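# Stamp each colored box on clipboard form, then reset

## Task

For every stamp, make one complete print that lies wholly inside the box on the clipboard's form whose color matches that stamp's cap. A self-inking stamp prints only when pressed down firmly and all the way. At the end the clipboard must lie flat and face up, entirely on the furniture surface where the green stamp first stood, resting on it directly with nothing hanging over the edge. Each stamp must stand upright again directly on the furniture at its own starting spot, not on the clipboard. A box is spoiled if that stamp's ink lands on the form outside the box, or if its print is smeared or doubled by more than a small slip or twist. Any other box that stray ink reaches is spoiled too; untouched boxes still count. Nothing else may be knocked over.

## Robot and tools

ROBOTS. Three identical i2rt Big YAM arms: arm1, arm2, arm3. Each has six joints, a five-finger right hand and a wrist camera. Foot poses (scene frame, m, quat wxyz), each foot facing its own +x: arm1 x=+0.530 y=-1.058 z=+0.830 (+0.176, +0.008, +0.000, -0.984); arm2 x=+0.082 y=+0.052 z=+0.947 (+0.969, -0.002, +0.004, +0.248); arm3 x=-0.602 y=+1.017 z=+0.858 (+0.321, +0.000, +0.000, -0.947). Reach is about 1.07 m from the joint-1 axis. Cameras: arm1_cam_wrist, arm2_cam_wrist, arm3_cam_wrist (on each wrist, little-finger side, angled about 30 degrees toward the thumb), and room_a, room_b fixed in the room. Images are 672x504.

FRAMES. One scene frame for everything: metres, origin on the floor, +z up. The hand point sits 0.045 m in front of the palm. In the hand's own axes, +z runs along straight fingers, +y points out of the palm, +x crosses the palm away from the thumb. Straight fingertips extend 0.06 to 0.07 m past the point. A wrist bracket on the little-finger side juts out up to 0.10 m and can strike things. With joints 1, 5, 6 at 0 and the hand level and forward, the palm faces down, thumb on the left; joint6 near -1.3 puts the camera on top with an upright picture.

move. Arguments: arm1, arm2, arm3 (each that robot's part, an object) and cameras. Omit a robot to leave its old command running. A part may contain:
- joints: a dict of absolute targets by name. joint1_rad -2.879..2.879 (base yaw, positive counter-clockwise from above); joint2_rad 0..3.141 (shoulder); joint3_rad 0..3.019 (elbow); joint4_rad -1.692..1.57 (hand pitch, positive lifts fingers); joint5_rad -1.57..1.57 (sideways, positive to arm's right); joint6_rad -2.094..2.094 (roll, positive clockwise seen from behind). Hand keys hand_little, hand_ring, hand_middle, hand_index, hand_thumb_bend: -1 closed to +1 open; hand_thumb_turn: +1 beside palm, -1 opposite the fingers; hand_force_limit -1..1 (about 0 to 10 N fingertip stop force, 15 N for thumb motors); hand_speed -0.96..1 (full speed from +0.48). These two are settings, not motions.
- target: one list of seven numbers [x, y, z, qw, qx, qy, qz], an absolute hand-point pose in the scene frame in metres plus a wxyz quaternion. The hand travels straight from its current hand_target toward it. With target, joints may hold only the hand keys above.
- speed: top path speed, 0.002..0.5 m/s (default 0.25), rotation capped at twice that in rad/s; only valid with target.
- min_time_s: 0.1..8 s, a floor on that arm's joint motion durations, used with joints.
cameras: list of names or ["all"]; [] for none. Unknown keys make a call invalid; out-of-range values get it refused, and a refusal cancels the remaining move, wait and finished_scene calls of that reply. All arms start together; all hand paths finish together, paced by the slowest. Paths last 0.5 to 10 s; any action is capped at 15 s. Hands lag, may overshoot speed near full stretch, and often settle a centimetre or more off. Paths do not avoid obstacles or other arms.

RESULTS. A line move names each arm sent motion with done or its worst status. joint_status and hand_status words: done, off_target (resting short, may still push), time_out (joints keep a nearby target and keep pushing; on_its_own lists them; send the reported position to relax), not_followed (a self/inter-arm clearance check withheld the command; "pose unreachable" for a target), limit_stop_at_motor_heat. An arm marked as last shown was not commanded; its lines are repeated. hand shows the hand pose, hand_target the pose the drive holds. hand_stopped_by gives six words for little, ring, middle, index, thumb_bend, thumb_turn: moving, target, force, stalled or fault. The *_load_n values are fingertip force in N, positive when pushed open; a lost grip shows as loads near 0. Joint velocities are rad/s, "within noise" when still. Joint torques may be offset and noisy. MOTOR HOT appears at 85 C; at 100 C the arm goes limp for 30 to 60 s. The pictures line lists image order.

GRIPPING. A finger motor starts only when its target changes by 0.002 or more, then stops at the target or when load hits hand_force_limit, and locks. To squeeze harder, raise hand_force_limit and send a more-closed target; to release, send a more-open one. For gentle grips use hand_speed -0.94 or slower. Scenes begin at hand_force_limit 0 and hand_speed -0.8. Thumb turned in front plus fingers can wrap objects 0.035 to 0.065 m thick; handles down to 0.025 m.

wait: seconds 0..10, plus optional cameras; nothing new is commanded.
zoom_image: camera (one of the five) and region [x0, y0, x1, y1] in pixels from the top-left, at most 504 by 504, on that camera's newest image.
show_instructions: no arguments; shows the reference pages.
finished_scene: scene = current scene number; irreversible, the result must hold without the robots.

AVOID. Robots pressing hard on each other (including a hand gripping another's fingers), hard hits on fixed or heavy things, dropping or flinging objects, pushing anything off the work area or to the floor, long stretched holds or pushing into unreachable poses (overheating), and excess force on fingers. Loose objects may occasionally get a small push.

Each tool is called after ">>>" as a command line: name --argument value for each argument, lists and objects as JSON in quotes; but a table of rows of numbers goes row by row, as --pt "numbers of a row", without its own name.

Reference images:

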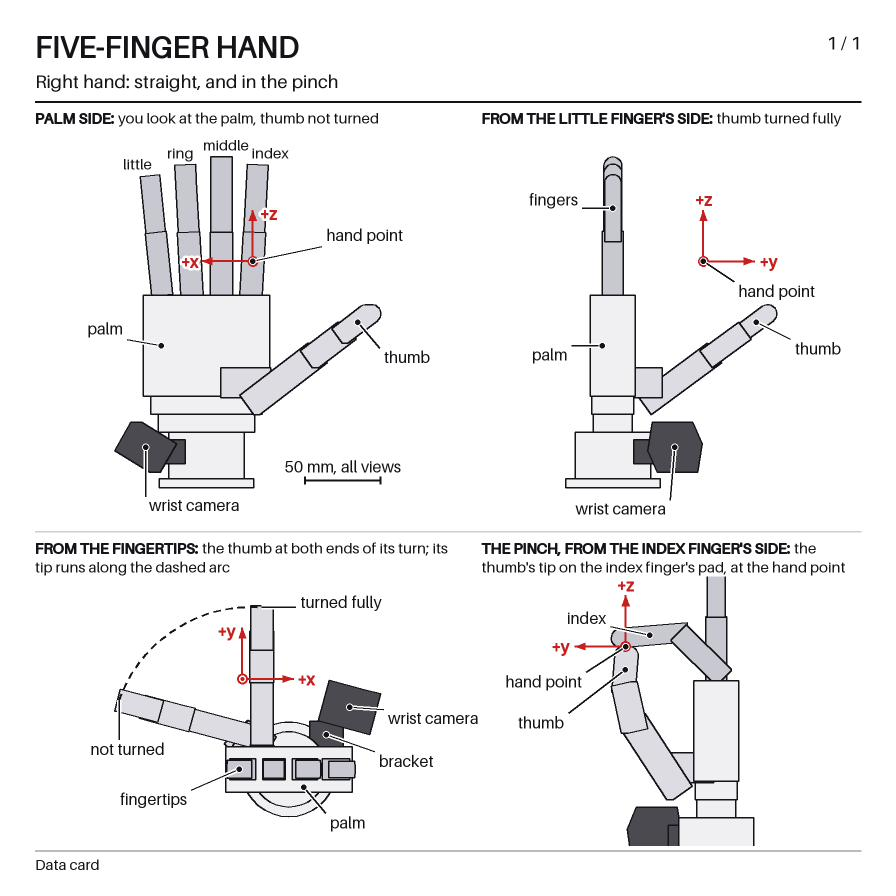

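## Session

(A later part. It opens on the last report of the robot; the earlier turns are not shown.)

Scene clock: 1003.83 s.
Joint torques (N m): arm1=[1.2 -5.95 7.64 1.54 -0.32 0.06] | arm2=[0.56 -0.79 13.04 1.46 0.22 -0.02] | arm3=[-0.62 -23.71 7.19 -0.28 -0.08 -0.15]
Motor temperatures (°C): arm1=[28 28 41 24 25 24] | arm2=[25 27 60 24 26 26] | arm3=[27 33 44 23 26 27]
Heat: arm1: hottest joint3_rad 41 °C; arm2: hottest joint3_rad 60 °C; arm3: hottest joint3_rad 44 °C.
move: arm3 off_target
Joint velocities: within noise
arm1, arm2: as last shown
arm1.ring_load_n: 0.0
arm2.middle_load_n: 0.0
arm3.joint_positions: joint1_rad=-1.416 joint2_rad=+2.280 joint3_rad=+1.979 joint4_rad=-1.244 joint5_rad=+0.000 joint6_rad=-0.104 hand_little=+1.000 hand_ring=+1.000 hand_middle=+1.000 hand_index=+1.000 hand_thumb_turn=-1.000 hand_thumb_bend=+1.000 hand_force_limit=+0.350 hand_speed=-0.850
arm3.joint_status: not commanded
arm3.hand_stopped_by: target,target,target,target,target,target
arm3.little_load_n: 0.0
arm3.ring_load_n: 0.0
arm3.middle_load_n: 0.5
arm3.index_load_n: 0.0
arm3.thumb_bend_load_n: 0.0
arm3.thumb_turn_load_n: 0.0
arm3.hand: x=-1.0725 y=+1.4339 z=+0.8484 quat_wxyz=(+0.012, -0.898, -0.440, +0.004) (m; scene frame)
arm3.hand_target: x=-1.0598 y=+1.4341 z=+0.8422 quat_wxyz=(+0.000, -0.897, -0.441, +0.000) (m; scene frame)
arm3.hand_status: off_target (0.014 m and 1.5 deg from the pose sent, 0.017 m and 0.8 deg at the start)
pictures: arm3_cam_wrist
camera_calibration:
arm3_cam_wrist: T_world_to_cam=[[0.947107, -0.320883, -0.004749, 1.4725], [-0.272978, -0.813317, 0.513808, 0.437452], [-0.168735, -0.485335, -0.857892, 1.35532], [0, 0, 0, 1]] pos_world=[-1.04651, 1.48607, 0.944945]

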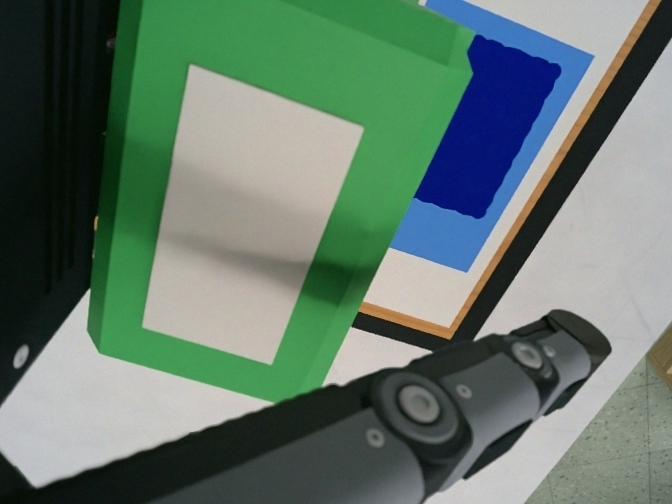

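>>> move --arm3 '{"joints": {"hand_thumb_bend": -0.35, "hand_speed": -0.85, "hand_force_limit": 0.36}}' --cameras '["arm3_cam_wrist"]'

Scene clock: 1009.97 s.
Joint torques (N m): arm1=[1.14 -5.54 7.64 1.54 -0.34 0.03] | arm2=[0.56 -0.67 13.15 1.47 0.23 -0.03] | arm3=[-0.56 -23.59 7.42 -0.34 -0.01 -0.14]
Motor temperatures (°C): arm1=[28 28 41 24 25 24] | arm2=[25 27 60 24 26 26] | arm3=[27 33 44 23 26 27]
Heat: arm1: hottest joint3_rad 41 °C; arm2: hottest joint3_rad 60 °C; arm3: hottest joint3_rad 44 °C.
move: arm3 off_target
Joint velocities: within noise
arm1: as last shown
arm2.joint_positions: joint1_rad=+0.876 joint2_rad=+0.809 joint3_rad=+1.273 joint4_rad=-0.492 joint5_rad=-0.004 joint6_rad=-0.096 hand_little=+1.000 hand_ring=+1.000 hand_middle=+1.000 hand_index=+1.000 hand_thumb_turn=+1.000 hand_thumb_bend=+1.000 hand_force_limit=+0.700 hand_speed=-0.600
arm2.joint_status: not commanded
arm2.hand_stopped_by: target,target,target,target,target,target
arm2.little_load_n: -0.5
arm2.ring_load_n: 0.0
arm2.middle_load_n: 0.0
arm2.index_load_n: 0.0
arm2.thumb_bend_load_n: 0.0
arm2.thumb_turn_load_n: -0.5
arm2.hand: x=+0.1407 y=+0.4694 z=+1.4959 quat_wxyz=(-0.688, +0.719, -0.035, +0.097) (m; scene frame)
arm2.hand_target: x=+0.1351 y=+0.4626 z=+1.5287 quat_wxyz=(-0.706, +0.701, -0.028, +0.099) (m; scene frame)
arm2.hand_status: not commanded
arm3.joint_positions: joint1_rad=-1.417 joint2_rad=+2.278 joint3_rad=+1.977 joint4_rad=-1.244 joint5_rad=-0.001 joint6_rad=-0.104 hand_little=+1.000 hand_ring=+1.000 hand_middle=+1.000 hand_index=+1.000 hand_thumb_turn=-1.000 hand_thumb_bend=+0.313 hand_force_limit=+0.360 hand_speed=-0.850
arm3.joint_status: hand_thumb_bend off_target (ended at +0.313, target -0.350); the others done
arm3.hand_stopped_by: target,target,target,target,force,target
arm3.little_load_n: 0.0
arm3.ring_load_n: 0.0
arm3.middle_load_n: 0.0
arm3.index_load_n: 0.0
arm3.thumb_bend_load_n: 9.5
arm3.thumb_turn_load_n: -1.0
arm3.hand: x=-1.0720 y=+1.4334 z=+0.8487 quat_wxyz=(+0.012, -0.898, -0.440, +0.005) (m; scene frame)
arm3.hand_target: x=-1.0596 y=+1.4343 z=+0.8422 quat_wxyz=(+0.000, -0.897, -0.441, +0.000) (m; scene frame)
arm3.hand_status: not commanded
pictures: arm3_cam_wrist
camera_calibration:
arm3_cam_wrist: T_world_to_cam=[[0.947109, -0.320878, -0.00478581, 1.47196], [-0.272662, -0.81248, 0.515298, 0.434966], [-0.169236, -0.486738, -0.856998, 1.35606], [0, 0, 0, 1]] pos_world=[-1.04601, 1.48577, 0.94505]

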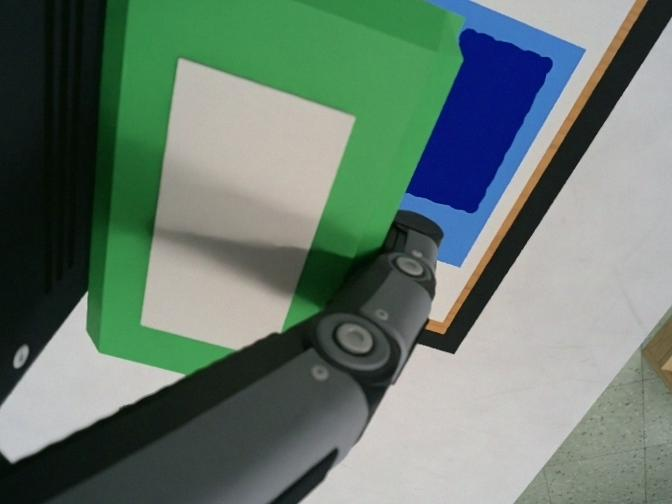

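>>> move --arm3 '{"target": [-1.062, 1.436, 0.90, 0.0, 0.8973, 0.4415, 0.0], "speed": 0.1}'

>>> move --arm3 '{"target": [-1.070, 1.440, 0.99, 0.0, 0.8973, 0.4415, 0.0], "speed": 0.15}' --cameras '["arm3_cam_wrist", "room_a"]'

>>> zoom_image --camera "room_a" --region '[210, 310, 320, 420]'

Scene clock: 1012.20 s.
Joint torques (N m): arm1=[0.85 -5.77 7.77 1.58 -0.36 0.06] | arm2=[0.38 -0.73 13.05 1.54 0.23 -0.03] | arm3=[-0.44 -26.11 12.96 -0.62 0.03 -0.12]
Motor temperatures (°C): arm1=[28 28 41 24 25 24] | arm2=[25 27 60 24 26 26] | arm3=[27 34 44 23 26 27]
Heat: arm1: hottest joint3_rad 41 °C; arm2: hottest joint3_rad 60 °C; arm3: hottest joint3_rad 44 °C.
move: arm3 off_target
Joint velocities: within noise
arm1, arm2: as last shown
arm2.little_load_n: 0.0
arm2.thumb_turn_load_n: 0.0
arm3.joint_positions: joint1_rad=-1.418 joint2_rad=+2.268 joint3_rad=+1.994 joint4_rad=-1.362 joint5_rad=-0.001 joint6_rad=-0.105 hand_little=+1.000 hand_ring=+1.000 hand_middle=+1.000 hand_index=+1.000 hand_thumb_turn=-1.000 hand_thumb_bend=+0.313 hand_force_limit=+0.360 hand_speed=-0.850
arm3.joint_status: not commanded
arm3.hand_stopped_by: target,target,target,target,force,target
arm3.little_load_n: 0.0
arm3.ring_load_n: 0.0
arm3.middle_load_n: 0.0
arm3.index_load_n: 0.0
arm3.thumb_bend_load_n: 8.5
arm3.thumb_turn_load_n: -0.5
arm3.hand: x=-1.0542 y=+1.4174 z=+0.8682 quat_wxyz=(-0.031, -0.897, -0.440, -0.011) (m; scene frame)
arm3.hand_target: x=-1.0610 y=+1.4350 z=+0.9002 quat_wxyz=(+0.000, -0.897, -0.441, +0.000) (m; scene frame)
arm3.hand_status: off_target (0.038 m and 3.8 deg from the pose sent, 0.052 m and 1.5 deg at the start)
pictures: none

Scene clock: 1013.67 s.
Joint torques (N m): arm1=[1.2 -6.01 7.76 1.46 -0.32 0.05] | arm2=[0.44 -1.14 13.26 1.44 0.22 -0.04] | arm3=[-0.09 -24.06 13.65 -0.68 -0.01 -0.1]
Motor temperatures (°C): arm1=[28 28 41 24 25 24] | arm2=[25 27 60 24 26 26] | arm3=[27 34 44 23 26 27]
Heat: arm1: hottest joint3_rad 41 °C; arm2: hottest joint3_rad 60 °C; arm3: hottest joint3_rad 44 °C.
move: arm3 off_target
Joint velocities: arm1=[within noise] | arm2=[within noise] | arm3=[-0.005 -0.005 -0.012 -0.002 0.037 -0.154]
arm1, arm2: as last shown
arm1.index_load_n: -0.5
arm2.thumb_turn_load_n: -0.5
arm3.joint_positions: joint1_rad=-1.418 joint2_rad=+2.248 joint3_rad=+2.240 joint4_rad=-1.604 joint5_rad=-0.001 joint6_rad=-0.105 hand_little=+1.000 hand_ring=+1.000 hand_middle=+1.000 hand_index=+1.000 hand_thumb_turn=-1.000 hand_thumb_bend=+0.313 hand_force_limit=+0.360 hand_speed=-0.850
arm3.joint_status: not commanded
arm3.hand_stopped_by: target,target,target,target,force,target
arm3.little_load_n: 0.0
arm3.ring_load_n: 0.0
arm3.middle_load_n: 0.0
arm3.index_load_n: 0.0
arm3.thumb_bend_load_n: 9.0
arm3.thumb_turn_load_n: -0.5
arm3.hand: x=-1.0656 y=+1.4285 z=+0.9724 quat_wxyz=(-0.020, -0.898, -0.440, -0.007) (m; scene frame)
arm3.hand_target: x=-1.0694 y=+1.4394 z=+0.9899 quat_wxyz=(+0.000, -0.897, -0.441, +0.000) (m; scene frame)
arm3.hand_status: off_target (0.022 m and 2.4 deg from the pose sent, 0.125 m and 3.8 deg at the start)
pictures: arm3_cam_wrist, room_a
camera_calibration:
arm3_cam_wrist: T_world_to_cam=[[0.945756, -0.320047, 0.0558204, 1.40328], [-0.298493, -0.788194, 0.538194, 0.28445], [-0.12825, -0.525662, -0.84097, 1.54439], [0, 0, 0, 1]] pos_world=[-1.04418, 1.48514, 1.06737]

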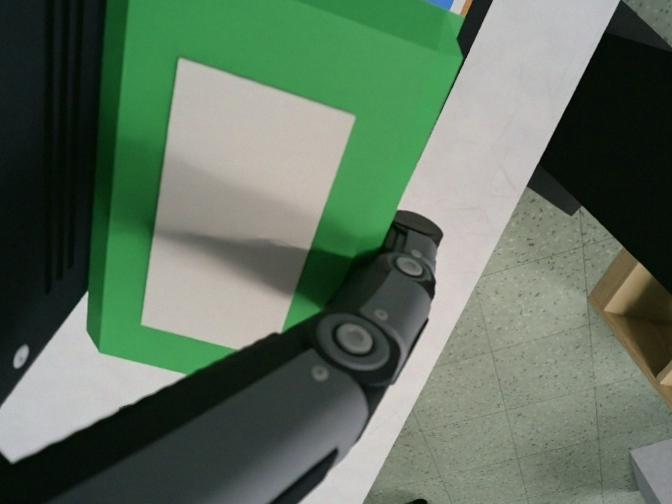

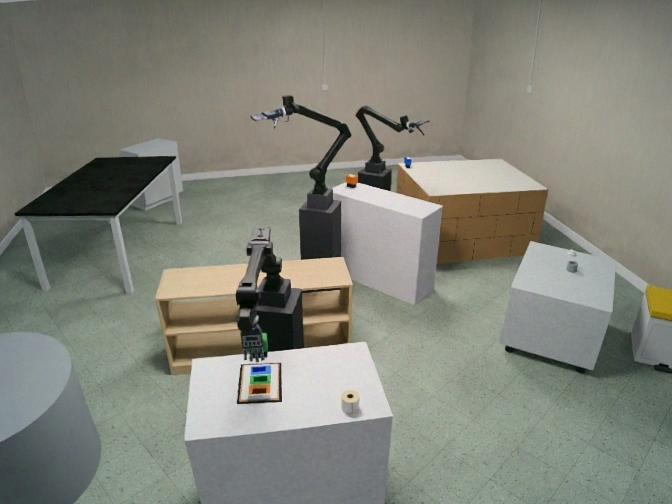

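Scaled by 4.582 from the camera's 672x504 image, which has a finer 960x720 frame.

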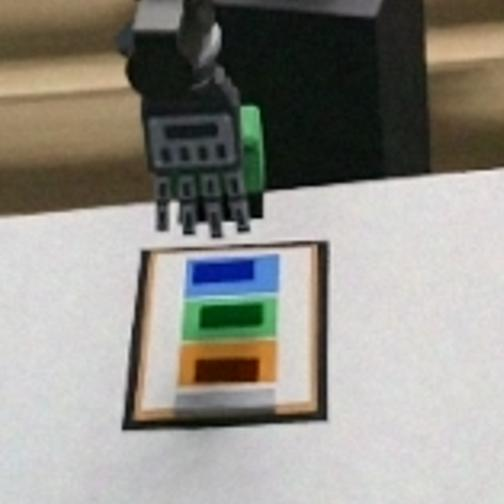

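>>> move --arm3 '{"target": [-1.176, 1.150, 0.96, 0.0, 0.9078, 0.4195, 0.0], "speed": 0.18}'

>>> move --arm3 '{"target": [-1.173, 1.141, 0.885, 0.0, 0.9078, 0.4195, 0.0], "speed": 0.1}'

Scene clock: 1017.33 s.
Joint torques (N m): arm1=[1.08 -6.18 7.61 1.57 -0.32 0.03] | arm2=[0.44 -1.08 13.12 1.72 0.21 -0.02] | arm3=[0.38 -23.94 9.29 0.01 -0.01 0.14]
Motor temperatures (°C): arm1=[28 28 41 24 25 24] | arm2=[25 27 60 24 26 26] | arm3=[27 34 44 23 26 27]
Heat: arm1: hottest joint3_rad 41 °C; arm2: hottest joint3_rad 60 °C; arm3: hottest joint3_rad 44 °C.
move: arm3 off_target
Joint velocities: within noise
arm1.joint_positions: joint1_rad=-0.062 joint2_rad=+0.964 joint3_rad=+0.631 joint4_rad=+0.789 joint5_rad=+0.503 joint6_rad=-0.086 hand_little=+1.000 hand_ring=+1.000 hand_middle=+1.000 hand_index=+1.000 hand_thumb_turn=-1.000 hand_thumb_bend=+1.000 hand_force_limit=+0.800 hand_speed=-0.500
arm1.joint_status: not commanded
arm1.hand_stopped_by: target,target,target,target,target,target
arm1.little_load_n: 0.0
arm1.ring_load_n: 0.0
arm1.middle_load_n: 0.0
arm1.index_load_n: 0.0
arm1.thumb_bend_load_n: 0.0
arm1.thumb_turn_load_n: 0.0
arm1.hand: x=+0.0421 y=-1.1284 z=+1.2337 quat_wxyz=(+0.619, -0.466, -0.311, +0.551) (m; scene frame)
arm1.hand_target: x=+0.0464 y=-1.1331 z=+1.2341 quat_wxyz=(+0.618, -0.462, -0.317, +0.551) (m; scene frame)
arm1.hand_status: not commanded
arm2: as last shown
arm2.thumb_turn_load_n: 0.0
arm3.joint_positions: joint1_rad=-0.965 joint2_rad=+2.074 joint3_rad=+1.866 joint4_rad=-1.404 joint5_rad=-0.001 joint6_rad=+0.377 hand_little=+1.000 hand_ring=+1.000 hand_middle=+1.000 hand_index=+1.000 hand_thumb_turn=-1.000 hand_thumb_bend=+0.313 hand_force_limit=+0.360 hand_speed=-0.850
arm3.joint_status: not commanded
arm3.hand_stopped_by: target,target,target,target,force,target
arm3.little_load_n: 0.0
arm3.ring_load_n: 0.0
arm3.middle_load_n: 0.0
arm3.index_load_n: 0.0
arm3.thumb_bend_load_n: 8.5
arm3.thumb_turn_load_n: -0.5
arm3.hand: x=-1.1712 y=+1.1468 z=+0.9429 quat_wxyz=(-0.015, -0.904, -0.427, -0.014) (m; scene frame)
arm3.hand_target: x=-1.1757 y=+1.1499 z=+0.9600 quat_wxyz=(+0.000, -0.908, -0.420, +0.000) (m; scene frame)
arm3.hand_status: off_target (0.018 m and 2.5 deg from the pose sent, 0.300 m and 3.5 deg at the start)
pictures: none

Scene clock: 1018.77 s.
Joint torques (N m): arm1=[0.97 -6.12 7.6 1.55 -0.34 0.09] | arm2=[0.67 -0.91 13.23 1.44 0.19 0] | arm3=[1.26 -20.19 8.9 0.1 0 0.12]
Motor temperatures (°C): arm1=[28 28 41 24 25 24] | arm2=[25 27 60 24 26 26] | arm3=[27 34 44 23 26 27]
Heat: arm1: hottest joint3_rad 41 °C; arm2: hottest joint3_rad 60 °C; arm3: hottest joint3_rad 44 °C.
move: arm3 done
Joint velocities: within noise
arm1, arm2: as last shown
arm1.thumb_turn_load_n: -0.5
arm3.joint_positions: joint1_rad=-0.965 joint2_rad=+2.073 joint3_rad=+1.731 joint4_rad=-1.227 joint5_rad=-0.001 joint6_rad=+0.389 hand_little=+1.000 hand_ring=+1.000 hand_middle=+1.000 hand_index=+1.000 hand_thumb_turn=-1.000 hand_thumb_bend=+0.313 hand_force_limit=+0.360 hand_speed=-0.850
arm3.joint_status: not commanded
arm3.hand_stopped_by: target,target,target,target,force,target
arm3.little_load_n: 0.0
arm3.ring_load_n: 0.0
arm3.middle_load_n: 0.0
arm3.index_load_n: 0.0
arm3.thumb_bend_load_n: 8.5
arm3.thumb_turn_load_n: 0.0
arm3.hand: x=-1.1693 y=+1.1456 z=+0.8915 quat_wxyz=(+0.000, -0.907, -0.422, +0.001) (m; scene frame)
arm3.hand_target: x=-1.1729 y=+1.1409 z=+0.8851 quat_wxyz=(+0.000, -0.908, -0.419, +0.000) (m; scene frame)
arm3.hand_status: done (0.009 m and 0.3 deg from the pose sent, 0.058 m and 2.5 deg at the start)
pictures: none

Good alignment. Lower straight down.

>>> move --arm3 '{"target": [-1.172, 1.140, 0.850, 0.0, 0.9078, 0.4195, 0.0], "speed": 0.08}'

>>> move --arm3 '{"target": [-1.171, 1.139, 0.826, 0.0, 0.9078, 0.4195, 0.0], "speed": 0.06}'

Scene clock: 1020.23 s.
Joint torques (N m): arm1=[1.32 -6.3 7.6 1.66 -0.32 0.06] | arm2=[0.09 -1.26 12.89 1.62 0.2 -0.06] | arm3=[1.32 -20.19 8.8 0.09 -0.01 0.12]
Motor temperatures (°C): arm1=[28 28 41 24 25 24] | arm2=[25 27 60 24 26 26] | arm3=[27 34 44 23 26 27]
Heat: arm1: hottest joint3_rad 41 °C; arm2: hottest joint3_rad 60 °C; arm3: hottest joint3_rad 44 °C.
move: arm3 done
Joint velocities: within noise
arm1, arm2: as last shown
arm1.thumb_turn_load_n: 0.0
arm2.thumb_turn_load_n: -0.5
arm3.joint_positions: joint1_rad=-0.965 joint2_rad=+2.106 joint3_rad=+1.686 joint4_rad=-1.151 joint5_rad=-0.001 joint6_rad=+0.390 hand_little=+1.000 hand_ring=+1.000 hand_middle=+1.000 hand_index=+1.000 hand_thumb_turn=-1.000 hand_thumb_bend=+0.313 hand_force_limit=+0.360 hand_speed=-0.850
arm3.joint_status: not commanded
arm3.hand_stopped_by: target,target,target,target,force,target
arm3.little_load_n: 0.0
arm3.ring_load_n: 0.0
arm3.middle_load_n: 0.0
arm3.index_load_n: 0.0
arm3.thumb_bend_load_n: 8.5
arm3.thumb_turn_load_n: -0.5
arm3.hand: x=-1.1675 y=+1.1450 z=+0.8556 quat_wxyz=(-0.001, -0.907, -0.421, +0.000) (m; scene frame)
arm3.hand_target: x=-1.1719 y=+1.1400 z=+0.8502 quat_wxyz=(+0.000, -0.908, -0.420, +0.000) (m; scene frame)
arm3.hand_status: done (0.009 m and 0.2 deg from the pose sent, 0.042 m and 0.3 deg at the start)
pictures: none

Scene clock: 1021.20 s.
Joint torques (N m): arm1=[0.79 -6.36 7.62 1.57 -0.32 0.08] | arm2=[0.32 -0.91 13.2 1.51 0.25 -0.04] | arm3=[1.38 -18.84 7.84 0.42 -0.03 0.11]
Motor temperatures (°C): arm1=[28 28 41 24 25 24] | arm2=[25 27 60 24 26 26] | arm3=[27 34 44 23 26 27]
Heat: arm1: hottest joint3_rad 41 °C; arm2: hottest joint3_rad 60 °C; arm3: hottest joint3_rad 44 °C.
move: arm3 off_target
Joint velocities: within noise
arm1, arm2: as last shown
arm1.ring_load_n: -0.5
arm2.thumb_turn_load_n: 0.0
arm3.joint_positions: joint1_rad=-0.965 joint2_rad=+2.112 joint3_rad=+1.670 joint4_rad=-1.109 joint5_rad=+0.000 joint6_rad=+0.392 hand_little=+1.000 hand_ring=+1.000 hand_middle=+1.000 hand_index=+1.000 hand_thumb_turn=-1.000 hand_thumb_bend=+0.313 hand_force_limit=+0.360 hand_speed=-0.850
arm3.joint_status: not commanded
arm3.hand_stopped_by: target,target,target,target,force,target
arm3.little_load_n: 0.0
arm3.ring_load_n: 0.0
arm3.middle_load_n: -0.5
arm3.index_load_n: 0.0
arm3.thumb_bend_load_n: 8.5
arm3.thumb_turn_load_n: 0.0
arm3.hand: x=-1.1710 y=+1.1462 z=+0.8453 quat_wxyz=(+0.006, -0.907, -0.420, +0.007) (m; scene frame)
arm3.hand_target: x=-1.1705 y=+1.1390 z=+0.8264 quat_wxyz=(+0.000, -0.908, -0.420, +0.000) (m; scene frame)
arm3.hand_status: off_target (0.021 m and 1.1 deg from the pose sent, 0.030 m and 0.2 deg at the start)
pictures: none

>>> move --arm3 '{"joints": {"hand_thumb_bend": 1.0, "hand_speed": -0.5}}'

>>> move --arm3 '{"target": [-1.180, 1.147, 0.838, 0.0, 0.9078, 0.4195, 0.0], "speed": 0.06}'

>>> move --arm3 '{"target": [-1.192, 1.157, 0.93, 0.0, 0.9078, 0.4195, 0.0], "speed": 0.1}' --cameras '["arm3_cam_wrist"]'

Scene clock: 1023.20 s.
Joint torques (N m): arm1=[0.67 -6.12 7.65 1.59 -0.35 0.05] | arm2=[0.5 -0.91 12.98 1.47 0.2 -0.02] | arm3=[1.38 -18.84 7.86 0.39 -0.03 0.11]
Motor temperatures (°C): arm1=[28 28 41 24 25 24] | arm2=[25 27 60 24 26 26] | arm3=[27 34 44 23 26 27]
Heat: arm1: hottest joint3_rad 41 °C; arm2: hottest joint3_rad 60 °C; arm3: hottest joint3_rad 44 °C.
move: arm3 done
Joint velocities: within noise
arm1, arm2: as last shown
arm1.ring_load_n: 0.0
arm3.joint_positions: joint1_rad=-0.965 joint2_rad=+2.112 joint3_rad=+1.670 joint4_rad=-1.108 joint5_rad=+0.000 joint6_rad=+0.392 hand_little=+1.000 hand_ring=+1.000 hand_middle=+1.000 hand_index=+1.000 hand_thumb_turn=-1.000 hand_thumb_bend=+1.000 hand_force_limit=+0.360 hand_speed=-0.500
arm3.joint_status: all done
arm3.hand_stopped_by: target,target,target,target,target,target
arm3.little_load_n: 0.0
arm3.ring_load_n: 0.0
arm3.middle_load_n: -1.0
arm3.index_load_n: 0.0
arm3.thumb_bend_load_n: 0.0
arm3.thumb_turn_load_n: 0.0
arm3.hand: x=-1.1712 y=+1.1463 z=+0.8453 quat_wxyz=(+0.007, -0.907, -0.420, +0.008) (m; scene frame)
arm3.hand_target: x=-1.1705 y=+1.1390 z=+0.8264 quat_wxyz=(+0.000, -0.908, -0.420, +0.000) (m; scene frame)
arm3.hand_status: not commanded
pictures: none

Scene clock: 1024.20 s.
Joint torques (N m): arm1=[1.14 -6.48 7.66 1.51 -0.33 0.07] | arm2=[0.73 -1.26 13.12 1.57 0.26 -0.03] | arm3=[0.73 -18.43 11.66 -0.55 -0.04 0.04]
Motor temperatures (°C): arm1=[28 28 41 24 25 24] | arm2=[25 27 60 24 26 26] | arm3=[27 34 44 23 26 27]
Heat: arm1: hottest joint3_rad 41 °C; arm2: hottest joint3_rad 60 °C; arm3: hottest joint3_rad 44 °C.
move: arm3 off_target
Joint velocities: within noise
arm1: as last shown
arm1.ring_load_n: -0.5
arm2.joint_positions: joint1_rad=+0.876 joint2_rad=+0.809 joint3_rad=+1.273 joint4_rad=-0.492 joint5_rad=-0.004 joint6_rad=-0.096 hand_little=+1.000 hand_ring=+1.000 hand_middle=+1.000 hand_index=+1.000 hand_thumb_turn=+1.000 hand_thumb_bend=+1.000 hand_force_limit=+0.700 hand_speed=-0.600
arm2.joint_status: not commanded
arm2.hand_stopped_by: target,target,target,target,target,target
arm2.little_load_n: 0.0
arm2.ring_load_n: 0.0
arm2.middle_load_n: 0.0
arm2.index_load_n: 0.0
arm2.thumb_bend_load_n: 0.0
arm2.thumb_turn_load_n: 0.0
arm2.hand: x=+0.1407 y=+0.4694 z=+1.4959 quat_wxyz=(-0.688, +0.719, -0.035, +0.097) (m; scene frame)
arm2.hand_target: x=+0.1351 y=+0.4626 z=+1.5287 quat_wxyz=(-0.706, +0.701, -0.028, +0.099) (m; scene frame)
arm2.hand_status: not commanded
arm3.joint_positions: joint1_rad=-0.965 joint2_rad=+2.120 joint3_rad=+1.685 joint4_rad=-1.126 joint5_rad=+0.000 joint6_rad=+0.392 hand_little=+1.000 hand_ring=+1.000 hand_middle=+1.000 hand_index=+1.000 hand_thumb_turn=-1.000 hand_thumb_bend=+1.000 hand_force_limit=+0.360 hand_speed=-0.500
arm3.joint_status: not commanded
arm3.hand_stopped_by: target,target,target,target,target,target
arm3.little_load_n: 0.0
arm3.ring_load_n: 0.0
arm3.middle_load_n: 0.0
arm3.index_load_n: 0.0
arm3.thumb_bend_load_n: 0.0
arm3.thumb_turn_load_n: 0.0
arm3.hand: x=-1.1716 y=+1.1464 z=+0.8461 quat_wxyz=(+0.003, -0.907, -0.420, +0.004) (m; scene frame)
arm3.hand_target: x=-1.1796 y=+1.1469 z=+0.8380 quat_wxyz=(+0.000, -0.908, -0.419, +0.000) (m; scene frame)
arm3.hand_status: off_target (0.012 m and 0.5 deg from the pose sent, 0.011 m and 1.2 deg at the start)
pictures: none

Scene clock: 1025.87 s.
Joint torques (N m): arm1=[0.97 -6.3 7.72 1.46 -0.35 0.07] | arm2=[-0.09 -0.91 13.07 1.61 0.23 -0.07] | arm3=[-0.03 -22.95 12.62 -0.53 -0.04 -0.04]
Motor temperatures (°C): arm1=[28 28 41 24 25 24] | arm2=[25 27 60 24 26 26] | arm3=[27 34 44 23 26 27]
Heat: arm1: hottest joint3_rad 41 °C; arm2: hottest joint3_rad 60 °C; arm3: hottest joint3_rad 44 °C.
move: arm3 off_target
Joint velocities: within noise
arm1, arm2: as last shown
arm1.ring_load_n: 0.0
arm3.joint_positions: joint1_rad=-0.965 joint2_rad=+2.121 joint3_rad=+1.856 joint4_rad=-1.351 joint5_rad=+0.000 joint6_rad=+0.392 hand_little=+1.000 hand_ring=+1.000 hand_middle=+1.000 hand_index=+1.000 hand_thumb_turn=-1.000 hand_thumb_bend=+1.000 hand_force_limit=+0.360 hand_speed=-0.500
arm3.joint_status: not commanded
arm3.hand_stopped_by: target,target,target,target,target,target
arm3.little_load_n: 0.0
arm3.ring_load_n: 0.0
arm3.middle_load_n: 0.0
arm3.index_load_n: 0.0
arm3.thumb_bend_load_n: 0.0
arm3.thumb_turn_load_n: 0.0
arm3.hand: x=-1.1792 y=+1.1489 z=+0.9095 quat_wxyz=(-0.016, -0.907, -0.420, -0.016) (m; scene frame)
arm3.hand_target: x=-1.1912 y=+1.1568 z=+0.9300 quat_wxyz=(+0.000, -0.908, -0.419, +0.000) (m; scene frame)
arm3.hand_status: off_target (0.026 m and 2.6 deg from the pose sent, 0.087 m and 0.5 deg at the start)
pictures: arm3_cam_wrist
camera_calibration:
arm3_cam_wrist: T_world_to_cam=[[0.930062, -0.361755, 0.0641759, 1.44656], [-0.340474, -0.782998, 0.520568, 0.0246378], [-0.138069, -0.506011, -0.851405, 1.30534], [0, 0, 0, 1]] pos_world=[-1.15678, 1.20311, 1.00571]

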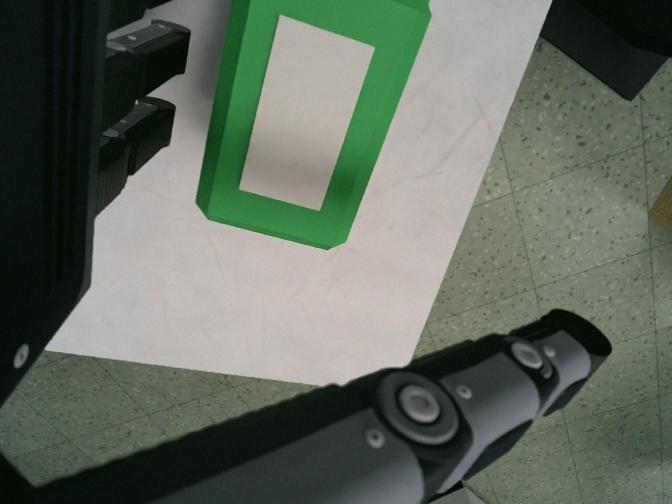

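>>> move --arm3 '{"joints": {"joint2_rad": 1.7}, "min_time_s": 1.2}' --cameras '["room_a", "room_b"]'

>>> zoom_image --camera "room_a" --region '[180, 300, 400, 440]'

>>> zoom_image --camera "room_b" --region '[60, 200, 320, 370]'

Scene clock: 1028.87 s.
Joint torques (N m): arm1=[0.97 -6.53 7.62 1.4 -0.32 0.08] | arm2=[0.44 -1.38 13.08 1.48 0.22 -0.01] | arm3=[0.03 -16.73 13.15 0.17 -0.03 -0.04]
Motor temperatures (°C): arm1=[28 28 41 24 25 24] | arm2=[25 27 60 24 26 26] | arm3=[27 34 44 23 26 27]
Heat: arm1: hottest joint3_rad 41 °C; arm2: hottest joint3_rad 60 °C; arm3: hottest joint3_rad 44 °C.
move: arm3 done
Joint velocities: within noise
arm1, arm2: as last shown
arm2.index_load_n: -0.5
arm2.thumb_turn_load_n: -0.5
arm3.joint_positions: joint1_rad=-0.965 joint2_rad=+1.698 joint3_rad=+1.861 joint4_rad=-1.351 joint5_rad=+0.000 joint6_rad=+0.392 hand_little=+1.000 hand_ring=+1.000 hand_middle=+1.000 hand_index=+1.000 hand_thumb_turn=-1.000 hand_thumb_bend=+1.000 hand_force_limit=+0.360 hand_speed=-0.500
arm3.joint_status: all done
arm3.hand_stopped_by: target,target,target,target,target,target
arm3.little_load_n: 0.5
arm3.ring_load_n: 0.0
arm3.middle_load_n: 0.0
arm3.index_load_n: 0.0
arm3.thumb_bend_load_n: 0.0
arm3.thumb_turn_load_n: 0.0
arm3.hand: x=-1.1633 y=+1.1438 z=+1.1521 quat_wxyz=(+0.129, -0.891, -0.413, +0.140) (m; scene frame)
arm3.hand_target: x=-1.1674 y=+1.1491 z=+1.1667 quat_wxyz=(+0.139, -0.889, -0.411, +0.149) (m; scene frame)
arm3.hand_status: not commanded
pictures: room_a, room_b

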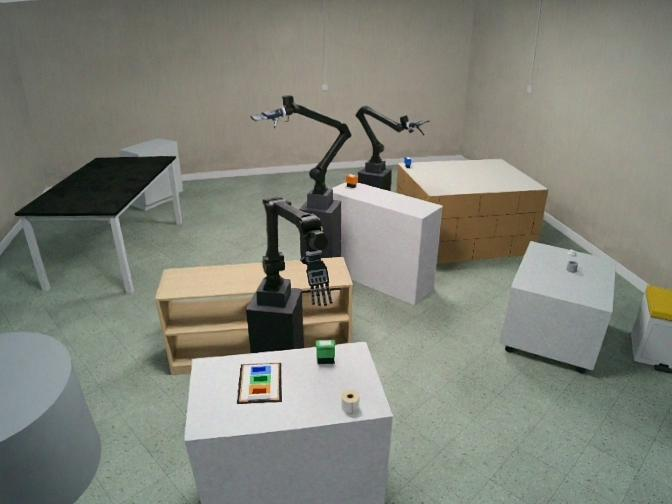

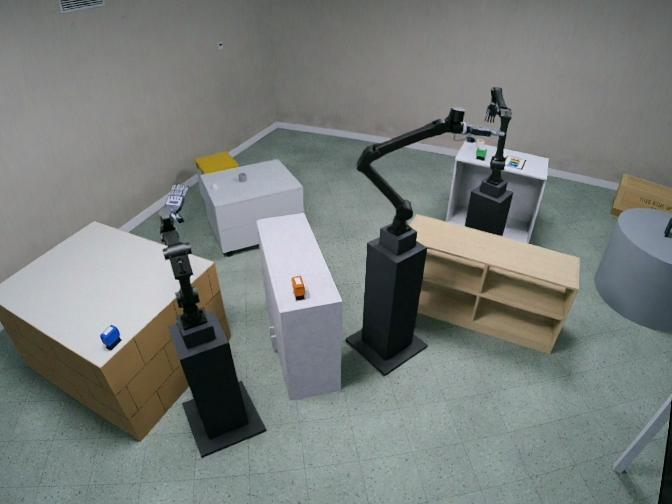

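Scaled by 2.291 from the camera's 672x504 image, which has a finer 960x720 frame.

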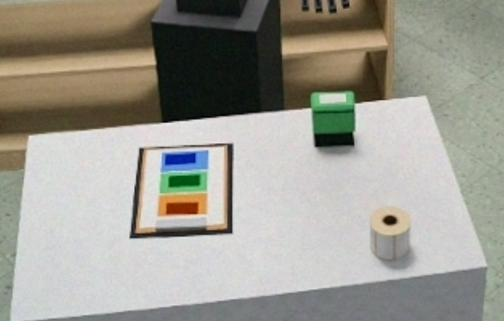

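Scaled by 1.938 from the camera's 672x504 image, which has a finer 960x720 frame.

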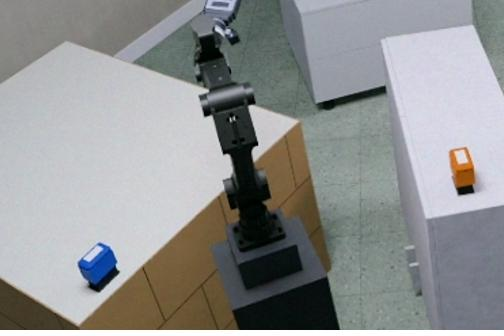

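All three prints are in their boxes, the board is flat on the box, and every stamp is standing where it started.

>>> finished_scene --scene 2

The scene is finished: the task was done.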